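## Task

In the gray crate, get the thin flat slip sheet underneath the finned metal heat sink: the sheet must rest flat on the gray crate's floor and the heat sink must stand on top of it with its fins pointing up. Afterwards, every tool that was used must hang again in the stand slot it came from.

## Robot and tools

ROBOT. One FANUC CRX-5iA six-joint arm on a table, with a tool changer at its wrist. Three tools hang in a stand: grip50 (two-finger, 50 mm stroke), grip85 (two-finger, 85 mm stroke) and cup (suction). Only one tool can be on the changer at a time. Cameras: cam_head_left, cam_head_right, cam_wrist (each 896x504).

FRAMES. Scene frame: origin on the table top under the arm's base, +z up, +y to the left when looking along +x. The base sits at (0, 0, 0.068) m. end_effector_position (metres) and end_effector_quat_wxyz give the pose of the changer face's center; they may be off by a few cm. The face's z axis points out away from the arm. Working points along face z: grip50 grip point 180 mm, grip85 173 mm closed (160 mm when fully open), cup rim 175 mm. Both grippers close along the face's x axis.

execute_actions. Argument actions is a list with zero or one item. [] only reads the state (and returns pictures). {"rows": [...], "steps": n} runs n control steps (1/30 s each), n from 9 to 15, default 15; up to 15 rows, one applied per step, the last row repeated. {"steps": n} alone waits up to 300 steps counted from the previous result. Since there is one arm, each row is a single list of 14 numbers, each in [-1, 1], in this order: dx, dy, dz, rx, ry, rz, lock, grip50_position, grip50_force_limit, grip50_speed, grip85_position, grip85_force_limit, grip85_speed, cup_suction. The first six are an offset of the changer face, expressed in the Hand target's own axes, measured from the Hand target at the start of the action; every row counts from that same start, not from the row before. Scale: 1.0 = 0.6 m for dx/dy/dz and 180 degrees for the rotation vector rx/ry/rz. Each step the commanded pose is clipped to 70 mm and 16 degrees from the measured face, so far targets need several actions. Results are taken 9 steps before the action ends; those steps finish afterwards. Optional cameras lists which pictures to include.

Tool numbers. lock: positive locks, negative unlocks, 0 keeps the last command. grip50_position: +1 open (50 mm), -1 closes until blocked. grip85_position: +1 open (85 mm), -1 closes until blocked. force_limit and speed range -1 (weak/slow) to +1; grip50 pad force about 20 to 185 N; for a gentle grip85 grip set force_limit -1 and speed -1 before closing (about 30 N), since fast closes grip at 200 N or more. cup_suction above 0.01 is on, otherwise off. These values are absolute commands, not offsets: resend your last values to keep things unchanged, as 0 is itself a command.

move. Drives the face along a straight line. target: one 14-number row or a list of up to 15 rows, all offsets from the same current Hand target in its axes (same scale as above). Or station "stand" with slot (numbered from 1 at the left, seen from the forks' open side), plus approach=true (point in front of the fork), or over=true (point above the seat); without those it goes to the seat. speed in m/s, 0.002 to 1, default 0.25 (one number or one per target); blend in m for corners; blocking=false returns early. Result line "move:" reads done (within 3 mm and 2 degrees), off_target, moving, held or fault; limits=paced means clipped, limits=held means checks withheld steps.

Other tools: wait (seconds 0 to 10), stop (brakes a running move), zoom_image (camera, region [x0, y0, x1, y1] pixels, at most 504x504), read_manual (licence text only), finished_scene (scene = 1 or 2; ends and grades the scene).

TOOL CHANGE. Picking up: use the stand station moves approach, over, then seat; the face must meet the plate within about 1 mm and 1 degree, with face -y pointing to the fork's open side. When plate_near is 1, send lock +1 and wait for locked 1; readings show n/a until the tool has started up (a gripper closes and reopens by itself). To remove: raise about 20 mm (between 10 and 30), slide at least 110 mm along face -y, then lift. To return: reverse that path; when in_stand reads 1, keep still, send lock -1, wait for unlocked 1. Unlocking anywhere else is refused (unlock_refused 1).

READINGS. tool_id shows grip50, grip85, cup or none. object_status: 0 moving, 1 blocked while opening, 2 blocked while closing (a grip), 3 reached target or pads met. position_measured counts: grip50 opening = (250 - counts) x 0.202 mm; grip85 about 78 = 60 mm, 130 = 40 mm, 180 = 20 mm, 230 closed. cup_suction_measured 1 means a good vacuum; cup_part_present is 1 when holding. The cup needs its whole 41 mm rim on a flat, smooth area, and pulls the part up to 16 mm toward the face. Hand target is the pose the next offsets start from. Flange force is the outside force on the face in its axes, with some error.

AVOID. Net force of 150 N or a joint's torque limit (142 N m for the big joints, 35.6 for the wrist joints) stops the arm for 10 s; the arm is stiff, so never aim past a firm contact. Approach slowly. Overheating (MOTOR HOT) brakes the arm for 30 to 60 s; avoid long loaded or stretched holds. Do not drop parts, release moving parts, slam, hit or push hard, or let anything leave the table. Objects may get nudged at times, so check before finishing.

Each tool is called after "Request:" in YAML: its name, and indented under it one key for each argument.

## Session

Request:
execute_actions:
  actions: []

Scene clock: 0.00 s of 12600.00 s.
end_effector_position=(+0.0264, -0.3235, +0.2711) locked=0 unlocked=1 plate_near=0 in_stand=0 unlock_refused=0 tool_id=none grip50_position_measured=n/a grip50_object_status=n/a grip85_position_measured=n/a grip85_object_status=n/a cup_suction_measured=n/a cup_part_present=n/a end_effector_quat_wxyz=(-0.076, +0.815, +0.547, +0.173)
Joint positions: [-1.271 -0.043 -0.417 -0.278 -1.457 0.956]
Joint velocities: within noise
Flange force (N): no reading
Hand target: +0.0264, -0.3235, +0.2711; -0.076, +0.815, +0.547, +0.173

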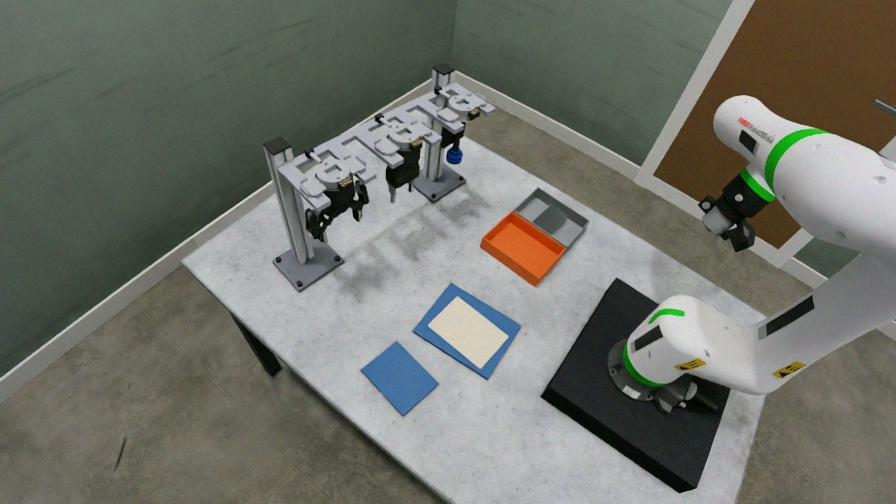

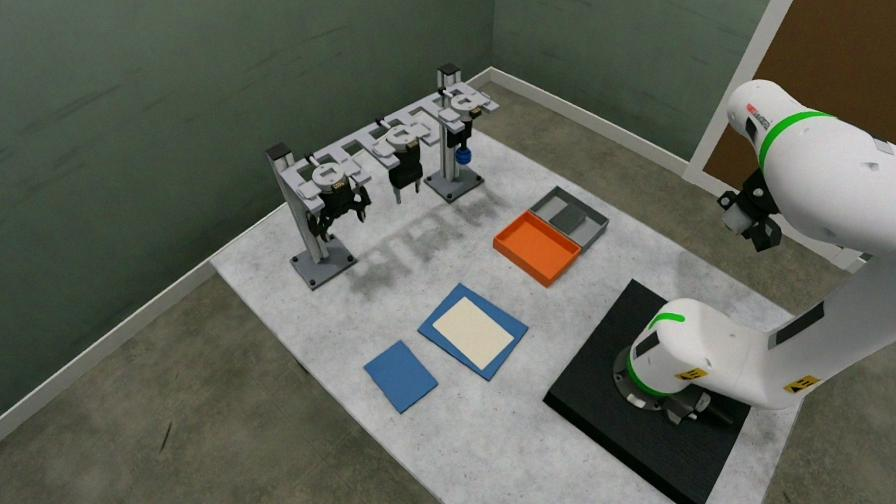

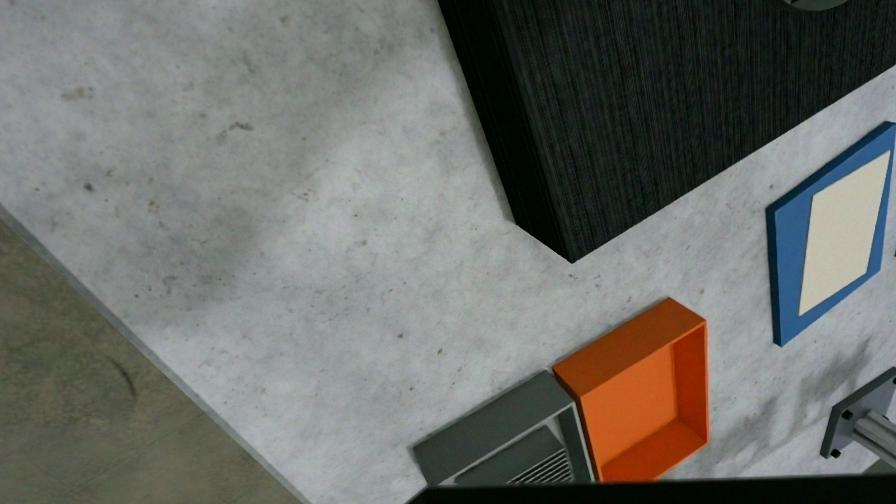

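Request:
move:
  station: "stand"
  slot: 3
  approach: true
  cameras: []

Request:
move:
  target: [0,-0.3,-0.12,0,0,0,0,1,-1,-1,1,-0.2,-1,0]

Request:
zoom_image:
  camera: "cam_wrist"
  region: [100, 50, 550, 400]

Request:
zoom_image:
  camera: "cam_head_left"
  region: [470, 170, 610, 300]

Scene clock: 3.10 s of 12600.00 s.
end_effector_position=(+0.5090, -0.1344, +0.3837) locked=0 unlocked=1 plate_near=0 in_stand=0 unlock_refused=0 tool_id=none grip50_position_measured=n/a grip50_object_status=n/a grip85_position_measured=n/a grip85_object_status=n/a cup_suction_measured=n/a cup_part_present=n/a end_effector_quat_wxyz=(+0.000, +0.755, +0.655, +0.001)
Joint positions: [0 0.217 0.08 0.001 -1.441 -0.135]
Joint velocities: within noise
Flange force (N): [3.0 -6.1 2.9]
Hand target: +0.5091, -0.1343, +0.3837; +0.000, +0.755, +0.655, +0.001
Off the commanded pose: 0.000 m, 0 deg.
Kept back: nothing.
move: done; to station stand, slot 3, approach point
No camera images: "cameras" was empty.

Scene clock: 4.43 s of 12600.00 s.
end_effector_position=(+0.3309, -0.1091, +0.4553) locked=0 unlocked=1 plate_near=0 in_stand=0 unlock_refused=0 tool_id=none grip50_position_measured=n/a grip50_object_status=n/a grip85_position_measured=n/a grip85_object_status=n/a cup_suction_measured=n/a cup_part_present=n/a end_effector_quat_wxyz=(+0.000, +0.755, +0.655, +0.001)
Joint positions: [0.073 -0.25 -0.209 0.001 -1.62 -0.208]
Joint velocities: within noise
Flange force (N): [4.9 -4.9 3.4]
Hand target: +0.3308, -0.1090, +0.4554; +0.000, +0.755, +0.655, +0.001
Off the commanded pose: 0.000 m, 0 deg.
Kept back: nothing.
move: done

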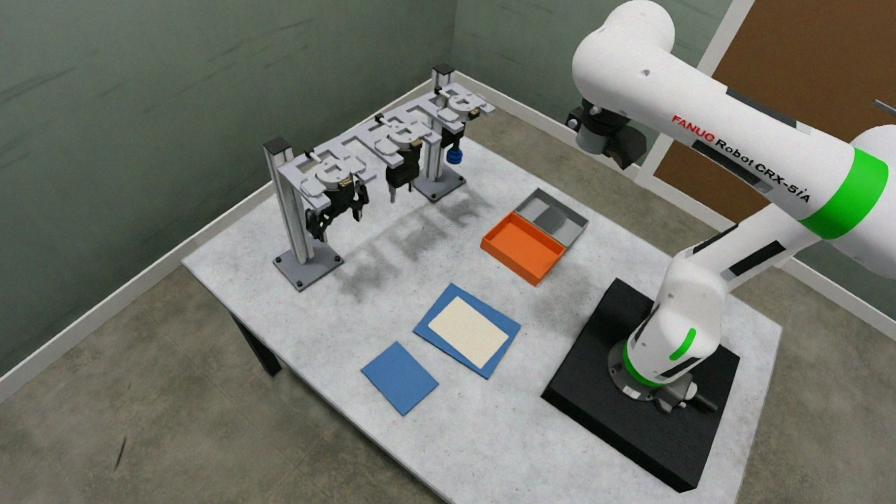

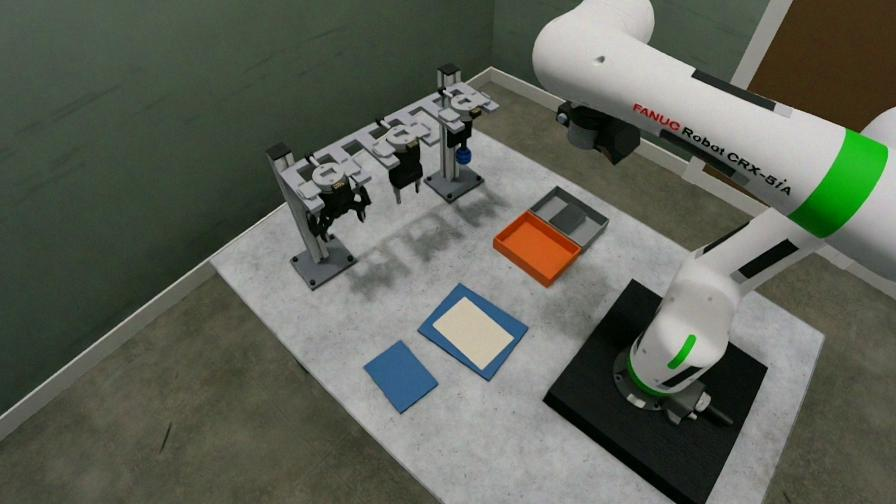

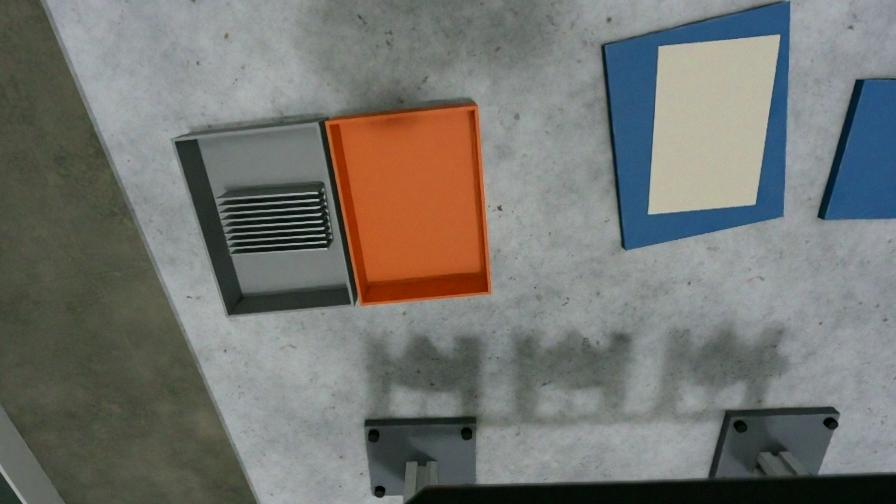

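Scaled by 1.120 from the camera's 896x504 image, which has a finer 1280x720 frame.

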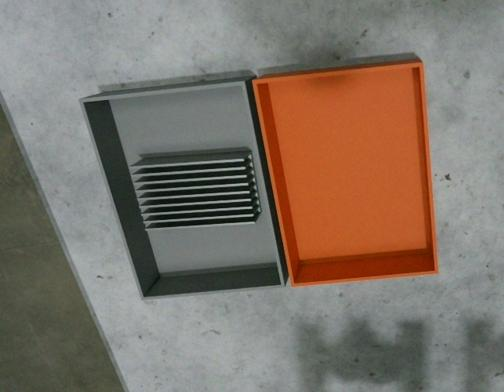

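Scaled by 3.600 from the camera's 896x504 image, which has a finer 1280x720 frame.

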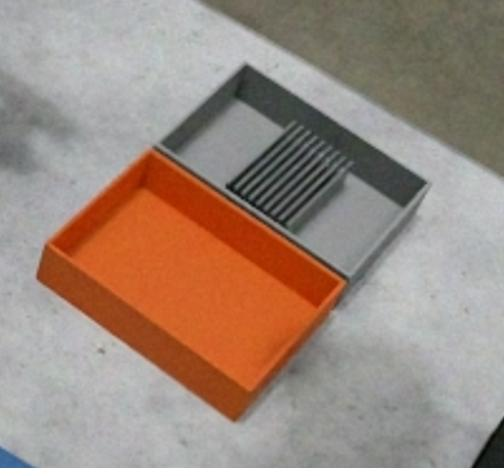

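Request:
move:
  station: "stand"
  slot: 1
  approach: true
  speed: 0.35
  cameras: []

Request:
move:
  station: "stand"
  slot: 1
  over: true
  speed: 0.15
  cameras: []

Request:
move:
  station: "stand"
  slot: 1
  speed: 0.02
  cameras: []

Request:
execute_actions:
  actions:
    - {"rows":[[0,0,0,0,0,0,1,1,-1,-1,1,-0.2,-1,0]],"steps":15}

Request:
execute_actions:
  actions:
    - {"steps":60}

Request:
move:
  station: "stand"
  slot: 1
  over: true
  speed: 0.08
  cameras: []

Request:
move:
  station: "stand"
  slot: 1
  approach: true
  speed: 0.2

Scene clock: 7.73 s of 12600.00 s.
end_effector_position=(+0.5587, +0.2218, +0.3840) locked=0 unlocked=1 plate_near=0 in_stand=0 unlock_refused=0 tool_id=none grip50_position_measured=n/a grip50_object_status=n/a grip85_position_measured=n/a grip85_object_status=n/a cup_suction_measured=n/a cup_part_present=n/a end_effector_quat_wxyz=(-0.001, +0.755, +0.655, +0.001)
Joint positions: [0.599 0.409 0.328 -0.004 -1.497 -0.734]
Joint velocities: [-0.002 0.004 0.007 -0.001 -0.003 0.002]
Flange force (N): [-1.9 -7.5 1.0]
Hand target: +0.5588, +0.2218, +0.3840; -0.001, +0.755, +0.655, +0.001
Off the commanded pose: 0.000 m, 0 deg.
Kept back: nothing.
move: done; to station stand, slot 1, approach point; limits=paced
No camera images: "cameras" was empty.

Scene clock: 9.20 s of 12600.00 s.
end_effector_position=(+0.6973, +0.2024, +0.3847) locked=0 unlocked=1 plate_near=0 in_stand=0 unlock_refused=0 tool_id=none grip50_position_measured=n/a grip50_object_status=n/a grip85_position_measured=n/a grip85_object_status=n/a cup_suction_measured=n/a cup_part_present=n/a end_effector_quat_wxyz=(+0.000, +0.755, +0.655, +0.002)
Joint positions: [0.467 0.793 0.917 -0.003 -1.701 -0.602]
Joint velocities: [-0.001 0.007 0.012 -0.001 -0.008 0]
Flange force (N): no reading
Hand target: +0.6974, +0.2025, +0.3847; +0.000, +0.755, +0.655, +0.001
Off the commanded pose: 0.000 m, 0 deg.
Kept back: nothing.
move: done; to station stand, slot 1, over the seat
No camera images: "cameras" was empty.

Scene clock: 10.57 s of 12600.00 s.
end_effector_position=(+0.6975, +0.2025, +0.3630) locked=0 unlocked=1 plate_near=1 in_stand=1 unlock_refused=0 tool_id=none grip50_position_measured=n/a grip50_object_status=n/a grip85_position_measured=n/a grip85_object_status=n/a cup_suction_measured=n/a cup_part_present=n/a end_effector_quat_wxyz=(+0.000, +0.755, +0.655, +0.002)
Joint positions: [0.467 0.785 0.853 -0.003 -1.645 -0.602]
Joint velocities: within noise
Flange force (N): [-3.1 -14.4 -7.0]
Hand target: +0.6975, +0.2025, +0.3627; +0.000, +0.755, +0.655, +0.001
Off the commanded pose: 0.000 m, 0 deg.
Kept back: nothing.
move: done; to station stand, slot 1
No camera images: "cameras" was empty.

Scene clock: 10.77 s of 12600.00 s.
end_effector_position=(+0.6975, +0.2025, +0.3629) locked=0 unlocked=0 plate_near=1 in_stand=1 unlock_refused=0 tool_id=none grip50_position_measured=n/a grip50_object_status=n/a grip85_position_measured=n/a grip85_object_status=n/a cup_suction_measured=n/a cup_part_present=n/a end_effector_quat_wxyz=(+0.000, +0.755, +0.655, +0.002)
Joint positions: [0.467 0.785 0.853 -0.003 -1.645 -0.602]
Joint velocities: within noise
Flange force (N): [-0.4 -12.1 -15.6]
Hand target: +0.6975, +0.2025, +0.3627; +0.000, +0.755, +0.655, +0.001
Steps of this call (1-6: this action's first 6). Readings (end_effector_position | what the end effector reports):
1: (+0.6975, +0.2025, +0.3629) | locked=0 unlocked=0 plate_near=1 in_stand=1 unlock_refused=0 tool_id=none grip50_position_measured=n/a grip50_object_status=n/a grip85_position_measured=n/a grip85_object_status=n/a cup_suction_measured=n/a cup_part_present=n/a
2: (+0.6975, +0.2025, +0.3629) | locked=0 unlocked=0 plate_near=1 in_stand=1 unlock_refused=0 tool_id=none grip50_position_measured=n/a grip50_object_status=n/a grip85_position_measured=n/a grip85_object_status=n/a cup_suction_measured=n/a cup_part_present=n/a
4: (+0.6975, +0.2025, +0.3629) | locked=0 unlocked=0 plate_near=1 in_stand=1 unlock_refused=0 tool_id=none grip50_position_measured=n/a grip50_object_status=n/a grip85_position_measured=n/a grip85_object_status=n/a cup_suction_measured=n/a cup_part_present=n/a
6: the state above

Scene clock: 12.77 s of 12600.00 s.
end_effector_position=(+0.6975, +0.2025, +0.3627) locked=1 unlocked=0 plate_near=1 in_stand=1 unlock_refused=0 tool_id=grip85 grip50_position_measured=n/a grip50_object_status=n/a grip85_position_measured=n/a grip85_object_status=n/a cup_suction_measured=n/a cup_part_present=n/a end_effector_quat_wxyz=(+0.000, +0.755, +0.655, +0.001)
Joint positions: [0.467 0.785 0.853 -0.003 -1.645 -0.602]
Joint velocities: within noise
Flange force (N): [-3.6 -12.8 -35.2]
Hand target: +0.6975, +0.2025, +0.3627; +0.000, +0.755, +0.655, +0.001
Off the commanded pose: 0.000 m, 0 deg.
Steps of this call (1-9: your previous action's last 9; 10-60: nothing new was sent). Readings (end_effector_position | what the end effector reports):
1: (+0.6975, +0.2025, +0.3628) | locked=0 unlocked=0 plate_near=1 in_stand=1 unlock_refused=0 tool_id=none grip50_position_measured=n/a grip50_object_status=n/a grip85_position_measured=n/a grip85_object_status=n/a cup_suction_measured=n/a cup_part_present=n/a
2: (+0.6975, +0.2025, +0.3628) | locked=0 unlocked=0 plate_near=1 in_stand=1 unlock_refused=0 tool_id=none grip50_position_measured=n/a grip50_object_status=n/a grip85_position_measured=n/a grip85_object_status=n/a cup_suction_measured=n/a cup_part_present=n/a
4: (+0.6975, +0.2025, +0.3628) | locked=0 unlocked=0 plate_near=1 in_stand=1 unlock_refused=0 tool_id=none grip50_position_measured=n/a grip50_object_status=n/a grip85_position_measured=n/a grip85_object_status=n/a cup_suction_measured=n/a cup_part_present=n/a
8: (+0.6975, +0.2025, +0.3628) | locked=0 unlocked=0 plate_near=1 in_stand=1 unlock_refused=0 tool_id=none grip50_position_measured=n/a grip50_object_status=n/a grip85_position_measured=n/a grip85_object_status=n/a cup_suction_measured=n/a cup_part_present=n/a
60: the state above

Scene clock: 13.53 s of 12600.00 s.
end_effector_position=(+0.6974, +0.2025, +0.3846) locked=1 unlocked=0 plate_near=1 in_stand=0 unlock_refused=0 tool_id=grip85 grip50_position_measured=n/a grip50_object_status=n/a grip85_position_measured=n/a grip85_object_status=n/a cup_suction_measured=n/a cup_part_present=n/a end_effector_quat_wxyz=(+0.000, +0.755, +0.655, +0.001)
Joint positions: [0.467 0.794 0.918 -0.003 -1.702 -0.602]
Joint velocities: [0.002 0.002 0.006 0 -0.004 0]
Flange force (N): no reading
Hand target: +0.6974, +0.2025, +0.3847; +0.000, +0.755, +0.655, +0.001
Off the commanded pose: 0.000 m, 0 deg.
Kept back: nothing.
move: done; to station stand, slot 1, over the seat
No camera images: "cameras" was empty.

Scene clock: 14.77 s of 12600.00 s.
end_effector_position=(+0.5589, +0.2218, +0.3840) locked=1 unlocked=0 plate_near=1 in_stand=0 unlock_refused=0 tool_id=grip85 grip50_position_measured=n/a grip50_object_status=n/a grip85_position_measured=n/a grip85_object_status=n/a cup_suction_measured=n/a cup_part_present=n/a end_effector_quat_wxyz=(-0.001, +0.755, +0.655, +0.001)
Joint positions: [0.599 0.409 0.329 -0.005 -1.497 -0.733]
Joint velocities: within noise
Flange force (N): [-5.5 -10.8 5.1]
Hand target: +0.5588, +0.2218, +0.3840; -0.001, +0.755, +0.655, +0.001
Off the commanded pose: 0.000 m, 0 deg.
Kept back: nothing.
move: done; to station stand, slot 1, approach point

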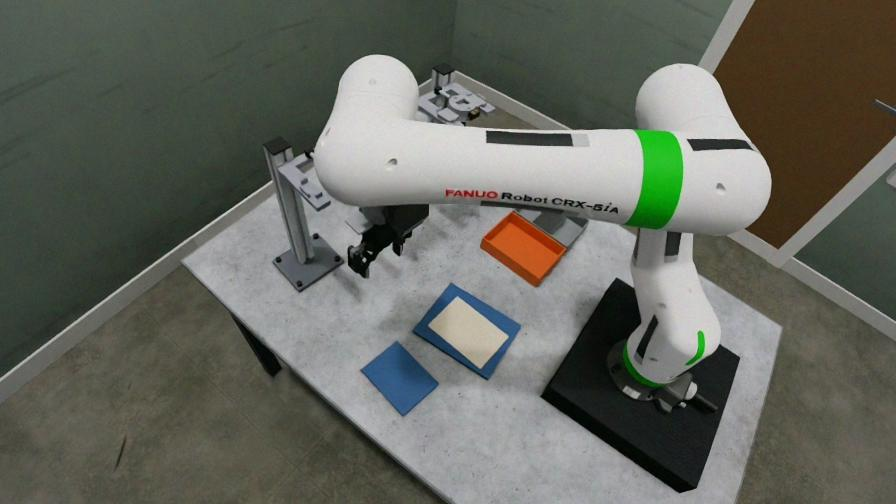

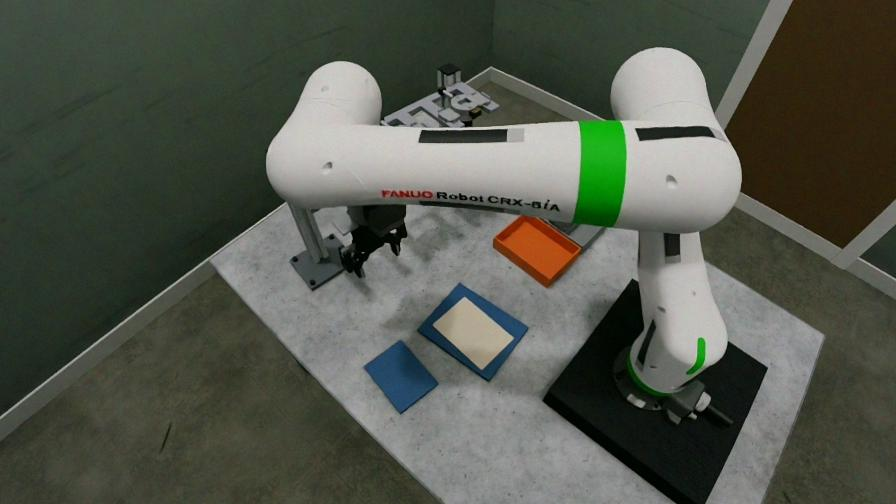

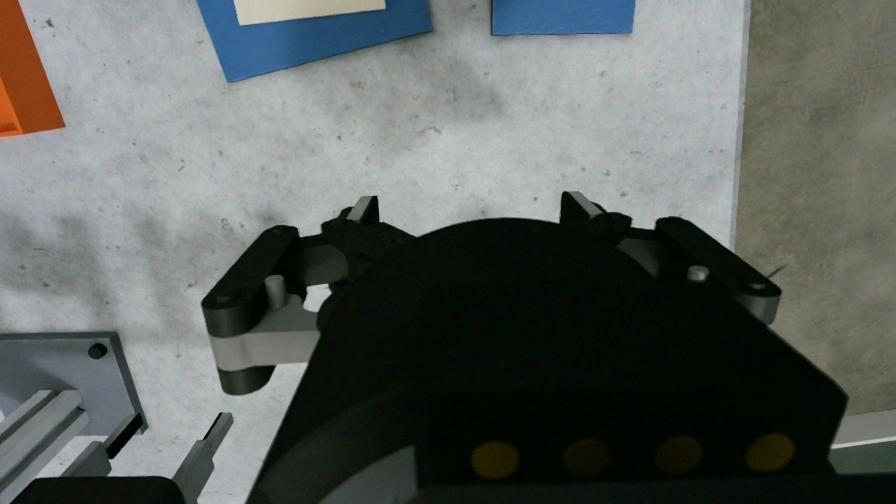

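Request:
move:
  target: [-0.895,-0.1655,0.02,0,0,0.4817,0,1,-1,-1,1,-0.2,-1,0]
  speed: 0.35

Request:
zoom_image:
  camera: "cam_wrist"
  region: [250, 0, 750, 300]

Scene clock: 17.97 s of 12600.00 s.
end_effector_position=(+0.3848, -0.2957, +0.3706) locked=1 unlocked=0 plate_near=1 in_stand=0 unlock_refused=0 tool_id=grip85 grip50_position_measured=n/a grip50_object_status=n/a grip85_position_measured=3 grip85_object_status=3 cup_suction_measured=n/a cup_part_present=n/a end_effector_quat_wxyz=(-0.001, +0.999, -0.042, +0.001)
Joint positions: [-0.373 0.117 -0.064 0.003 -1.398 -1.276]
Joint velocities: within noise
Flange force (N): [-3.7 -6.1 2.3]
Hand target: +0.3848, -0.2958, +0.3706; -0.001, +0.999, -0.042, +0.000
Off the commanded pose: 0.000 m, 0 deg.
Kept back: nothing.
move: done

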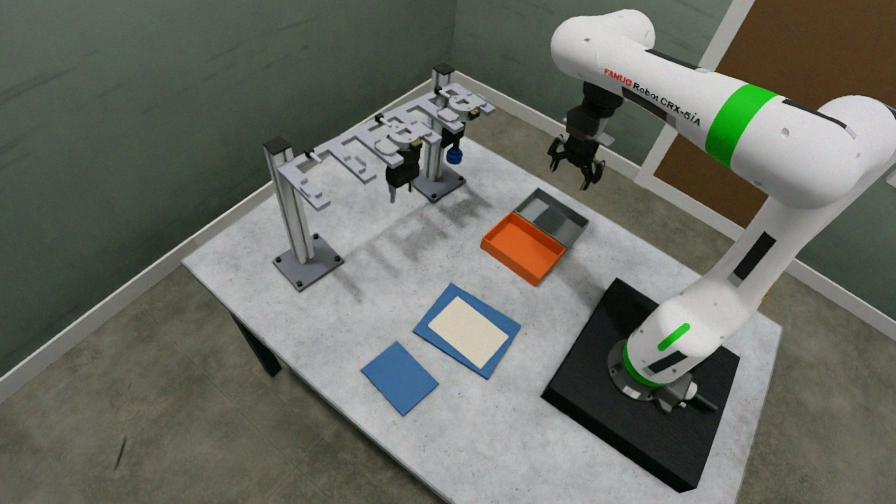

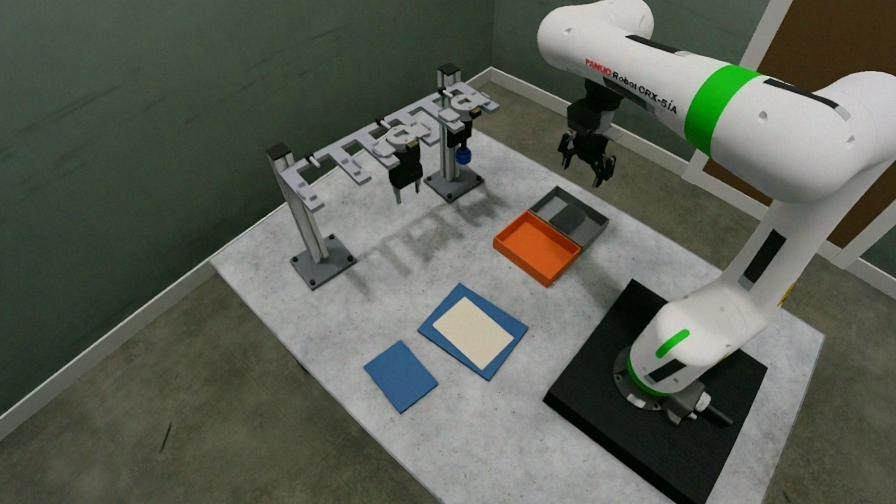

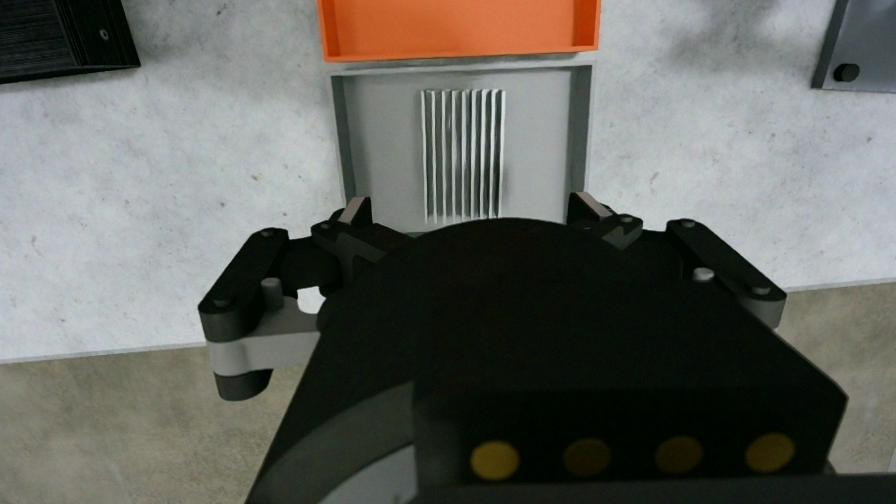

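Scaled by 1.008 from the camera's 896x504 image, which has a finer 1280x720 frame.

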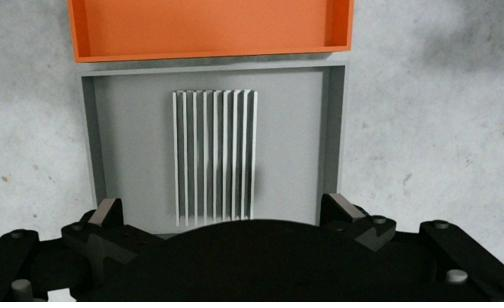

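Request:
move:
  target: [0.005,0.0067,0.23,0,0,0,0,1,-1,-1,1,-0.2,-1,0]
  speed: 0.15

Request:
zoom_image:
  camera: "cam_head_left"
  region: [470, 160, 630, 290]

Scene clock: 19.70 s of 12600.00 s.
end_effector_position=(+0.3876, -0.2998, +0.2327) locked=1 unlocked=0 plate_near=1 in_stand=0 unlock_refused=0 tool_id=grip85 grip50_position_measured=n/a grip50_object_status=n/a grip85_position_measured=3 grip85_object_status=3 cup_suction_measured=n/a cup_part_present=n/a end_effector_quat_wxyz=(-0.001, +0.999, -0.042, +0.001)
Joint positions: [-0.38 0.24 -0.26 0.003 -1.078 -1.27]
Joint velocities: [-0.001 0.002 -0.001 0 0.005 0.001]
Flange force (N): [-6.9 -6.5 -1.8]
Hand target: +0.3876, -0.2998, +0.2326; -0.001, +0.999, -0.042, +0.000
Off the commanded pose: 0.000 m, 0 deg.
Kept back: nothing.
move: done

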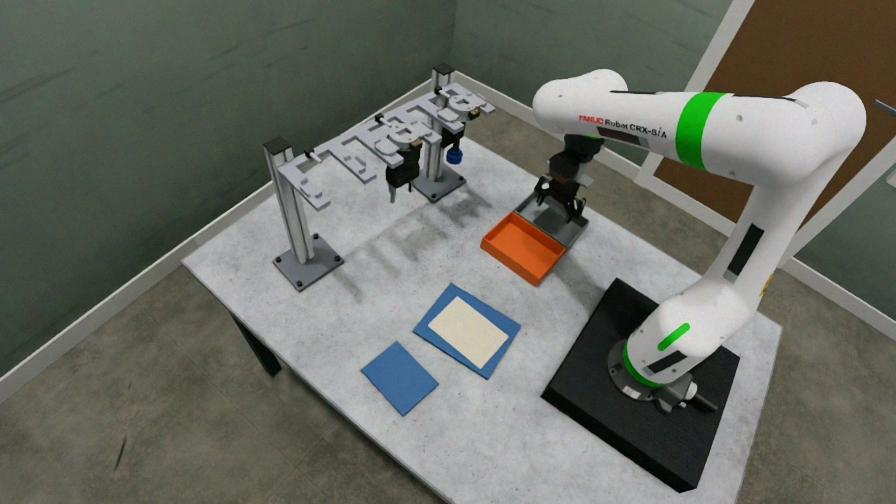

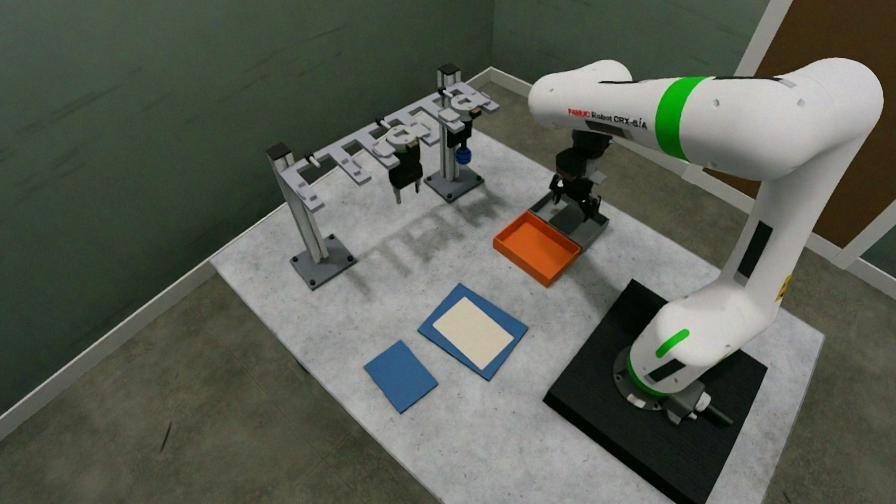

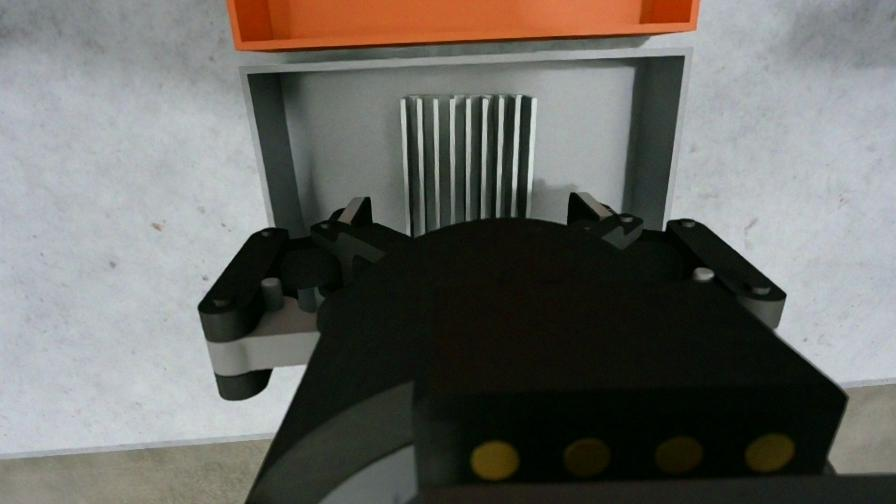

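Scaled by 3.150 from the camera's 896x504 image, which has a finer 1280x720 frame.

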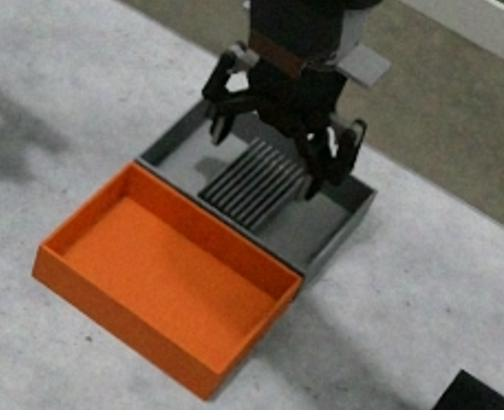

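Request:
move:
  target: [0,0,0.0633,0,0,0,0,1,-1,-1,1,-0.2,-1,0]
  speed: 0.06

Request:
move:
  target: [0,0,0,0,0,0,0,1,-1,-1,-1,-0.2,-1,0]
  cameras: []

Scene clock: 20.97 s of 12600.00 s.
end_effector_position=(+0.3877, -0.2997, +0.1947) locked=1 unlocked=0 plate_near=1 in_stand=0 unlock_refused=0 tool_id=grip85 grip50_position_measured=n/a grip50_object_status=n/a grip85_position_measured=3 grip85_object_status=3 cup_suction_measured=n/a cup_part_present=n/a end_effector_quat_wxyz=(-0.001, +0.999, -0.042, +0.001)
Joint positions: [-0.38 0.289 -0.3 0.004 -0.989 -1.27]
Joint velocities: within noise
Flange force (N): [-2.9 -5.1 -1.3]
Hand target: +0.3877, -0.2997, +0.1946; -0.001, +0.999, -0.042, +0.000
Off the commanded pose: 0.000 m, 0 deg.
Kept back: nothing.
move: done

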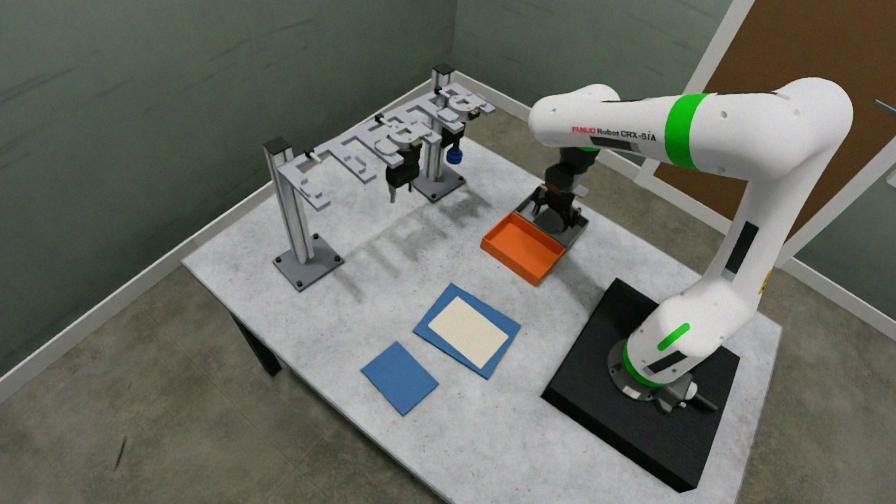

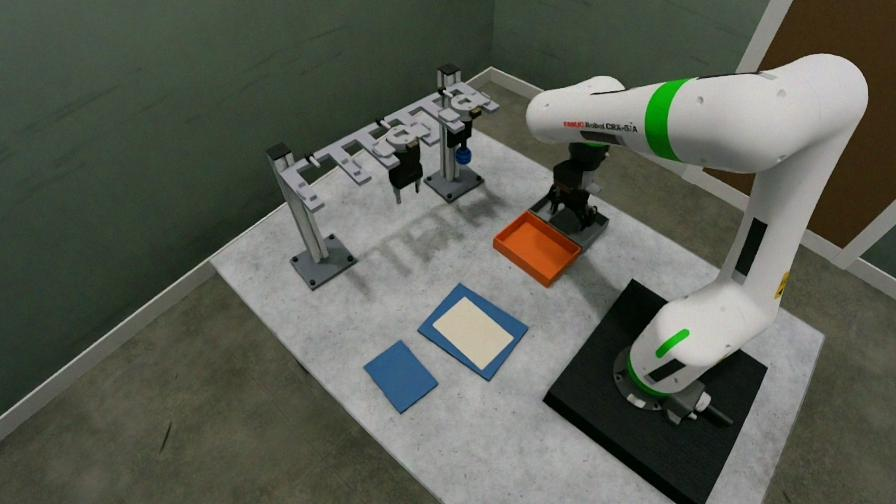

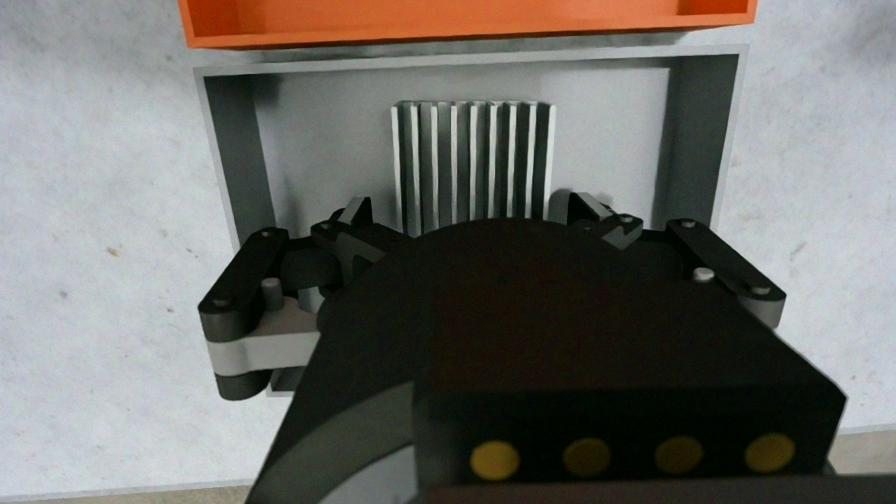

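Scene clock: 22.77 s of 12600.00 s.
end_effector_position=(+0.3877, -0.2997, +0.1946) locked=1 unlocked=0 plate_near=1 in_stand=0 unlock_refused=0 tool_id=grip85 grip50_position_measured=n/a grip50_object_status=n/a grip85_position_measured=79 grip85_object_status=2 cup_suction_measured=n/a cup_part_present=n/a end_effector_quat_wxyz=(-0.001, +0.999, -0.042, +0.000)
Joint positions: [-0.38 0.289 -0.3 0.004 -0.989 -1.27]
Joint velocities: within noise
Flange force (N): [-6.5 -9.5 -18.3]
Hand target: +0.3877, -0.2997, +0.1946; -0.001, +0.999, -0.042, +0.000
Off the commanded pose: 0.000 m, 0 deg.
Kept back: nothing.
move: done
No camera images: "cameras" was empty.

Request:
move:
  target: [0,0,-0.19,0,0,0,0,1,-1,-1,-1,-0.2,-1,0]
  speed: 0.12
  cameras: []

Request:
move:
  target: [-0.0215,-0.5172,0,0,0,0,0,1,-1,-1,-1,-0.2,-1,0]
  speed: 0.35
  cameras: []

Request:
move:
  target: [-0.0215,-0.5172,0,0,0,-0.4928,0,1,-1,-1,-1,-0.2,-1,0]
  speed: 0.35

Scene clock: 25.13 s of 12600.00 s.
end_effector_position=(+0.3875, -0.2999, +0.3085) locked=1 unlocked=0 plate_near=1 in_stand=0 unlock_refused=0 tool_id=grip85 grip50_position_measured=n/a grip50_object_status=n/a grip85_position_measured=79 grip85_object_status=2 cup_suction_measured=n/a cup_part_present=n/a end_effector_quat_wxyz=(-0.001, +0.999, -0.042, +0.000)
Joint positions: [-0.379 0.165 -0.158 0.003 -1.255 -1.27]
Joint velocities: [0 -0.001 0.003 0 -0.005 -0.001]
Flange force (N): [-5.6 -6.2 2.4]
Hand target: +0.3875, -0.2999, +0.3086; -0.001, +0.999, -0.042, +0.000
Off the commanded pose: 0.000 m, 0 deg.
Kept back: nothing.
move: done
No camera images: "cameras" was empty.

Scene clock: 26.67 s of 12600.00 s.
end_effector_position=(+0.4007, +0.0102, +0.3094) locked=1 unlocked=0 plate_near=1 in_stand=0 unlock_refused=0 tool_id=grip85 grip50_position_measured=n/a grip50_object_status=n/a grip85_position_measured=79 grip85_object_status=2 cup_suction_measured=n/a cup_part_present=n/a end_effector_quat_wxyz=(-0.001, +0.999, -0.042, +0.000)
Joint positions: [0.36 -0.056 -0.389 -0.003 -1.245 -2.007]
Joint velocities: [0.003 0.003 0.001 0.002 0.001 -0.006]
Flange force (N): [-6.5 -0.7 2.4]
Hand target: +0.4007, +0.0104, +0.3094; -0.001, +0.999, -0.042, +0.000
Off the commanded pose: 0.000 m, 0 deg.
Kept back: nothing.
move: done; limits=paced
No camera images: "cameras" was empty.

Scene clock: 29.37 s of 12600.00 s.
end_effector_position=(+0.4139, +0.3206, +0.3101) locked=1 unlocked=0 plate_near=1 in_stand=0 unlock_refused=0 tool_id=grip85 grip50_position_measured=n/a grip50_object_status=n/a grip85_position_measured=79 grip85_object_status=2 cup_suction_measured=n/a cup_part_present=n/a end_effector_quat_wxyz=(-0.001, +0.744, +0.668, +0.001)
Joint positions: [0.911 0.248 -0.056 -0.007 -1.272 -1.01]
Joint velocities: within noise
Flange force (N): [-4.3 -7.9 3.2]
Hand target: +0.4139, +0.3207, +0.3101; -0.001, +0.744, +0.668, +0.001
Off the commanded pose: 0.000 m, 0 deg.
Kept back: nothing.
move: done

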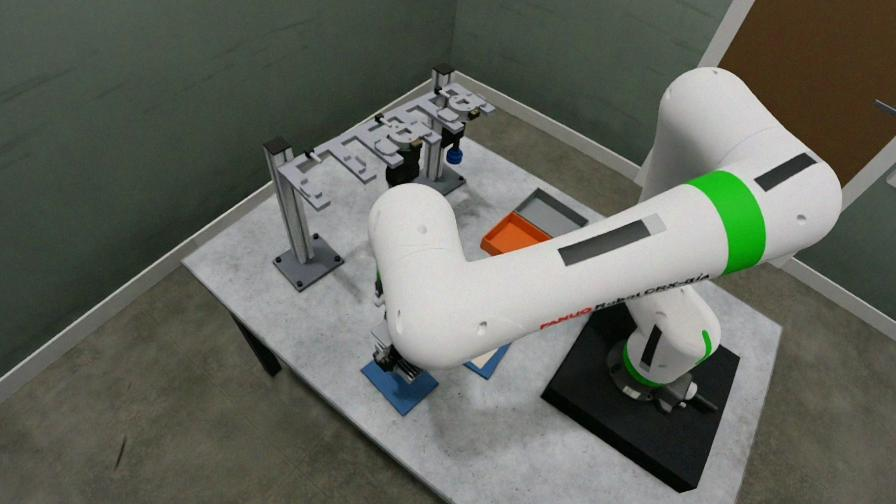

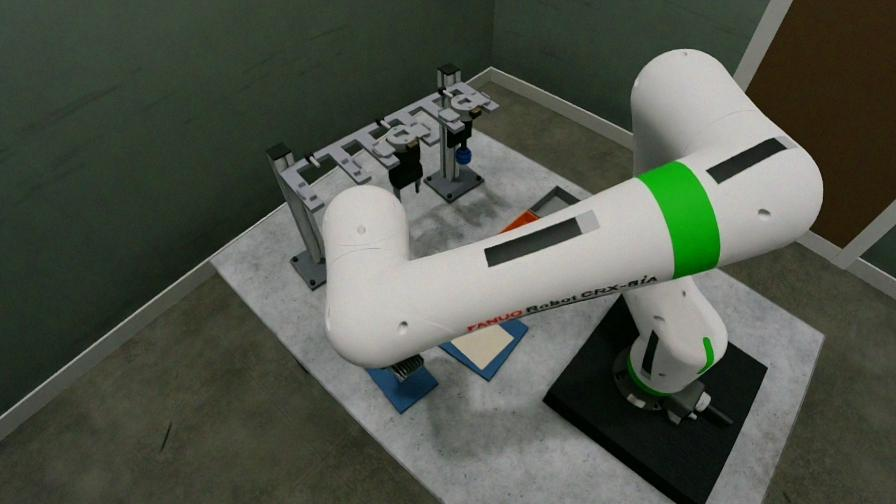

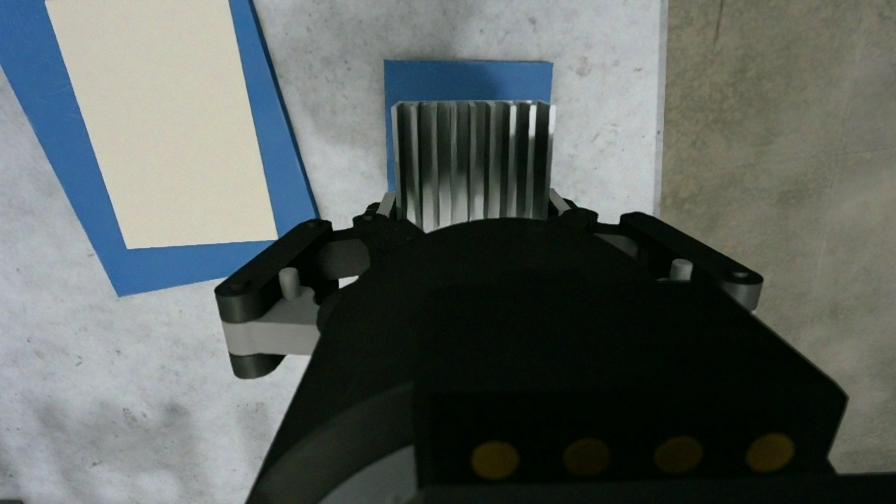

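Request:
move:
  target: [0.0067,0.0067,0.173,0,0,0,0,1,-1,-1,-1,-0.2,-1,0]
  speed: 0.15
  cameras: []

Request:
move:
  target: [0,0,0.006,0,0,0,0,1,-1,-1,-1,-0.2,-1,0]
  speed: 0.02
  cameras: []

Request:
move:
  target: [0,0,0.0015,0,0,0,0,1,-1,-1,-1,-0.2,-1,0]
  speed: 0.01
  cameras: []

Scene clock: 30.90 s of 12600.00 s.
end_effector_position=(+0.4184, +0.3245, +0.2065) locked=1 unlocked=0 plate_near=1 in_stand=0 unlock_refused=0 tool_id=grip85 grip50_position_measured=n/a grip50_object_status=n/a grip85_position_measured=79 grip85_object_status=2 cup_suction_measured=n/a cup_part_present=n/a end_effector_quat_wxyz=(-0.001, +0.744, +0.668, +0.001)
Joint positions: [0.91 0.363 -0.168 -0.007 -1.044 -1.006]
Joint velocities: within noise
Flange force (N): [-2.2 -4.5 2.3]
Hand target: +0.4184, +0.3245, +0.2063; -0.001, +0.744, +0.668, +0.001
Off the commanded pose: 0.000 m, 0 deg.
Kept back: nothing.
move: done
No camera images: "cameras" was empty.

Scene clock: 31.60 s of 12600.00 s.
end_effector_position=(+0.4184, +0.3245, +0.2028) locked=1 unlocked=0 plate_near=1 in_stand=0 unlock_refused=0 tool_id=grip85 grip50_position_measured=n/a grip50_object_status=n/a grip85_position_measured=79 grip85_object_status=2 cup_suction_measured=n/a cup_part_present=n/a end_effector_quat_wxyz=(-0.001, +0.744, +0.668, +0.001)
Joint positions: [0.91 0.368 -0.172 -0.007 -1.036 -1.006]
Joint velocities: within noise
Flange force (N): [-3.1 -6.7 1.3]
Hand target: +0.4184, +0.3245, +0.2027; -0.001, +0.744, +0.668, +0.001
Off the commanded pose: 0.000 m, 0 deg.
Kept back: nothing.
move: done
No camera images: "cameras" was empty.

Scene clock: 32.30 s of 12600.00 s.
end_effector_position=(+0.4184, +0.3245, +0.2019) locked=1 unlocked=0 plate_near=1 in_stand=0 unlock_refused=0 tool_id=grip85 grip50_position_measured=n/a grip50_object_status=n/a grip85_position_measured=79 grip85_object_status=2 cup_suction_measured=n/a cup_part_present=n/a end_effector_quat_wxyz=(-0.001, +0.744, +0.668, +0.001)
Joint positions: [0.91 0.369 -0.172 -0.007 -1.034 -1.006]
Joint velocities: within noise
Flange force (N): [-4.1 -8.3 -8.0]
Hand target: +0.4184, +0.3245, +0.2018; -0.001, +0.744, +0.668, +0.001
Off the commanded pose: 0.000 m, 0 deg.
Kept back: nothing.
move: done
No camera images: "cameras" was empty.


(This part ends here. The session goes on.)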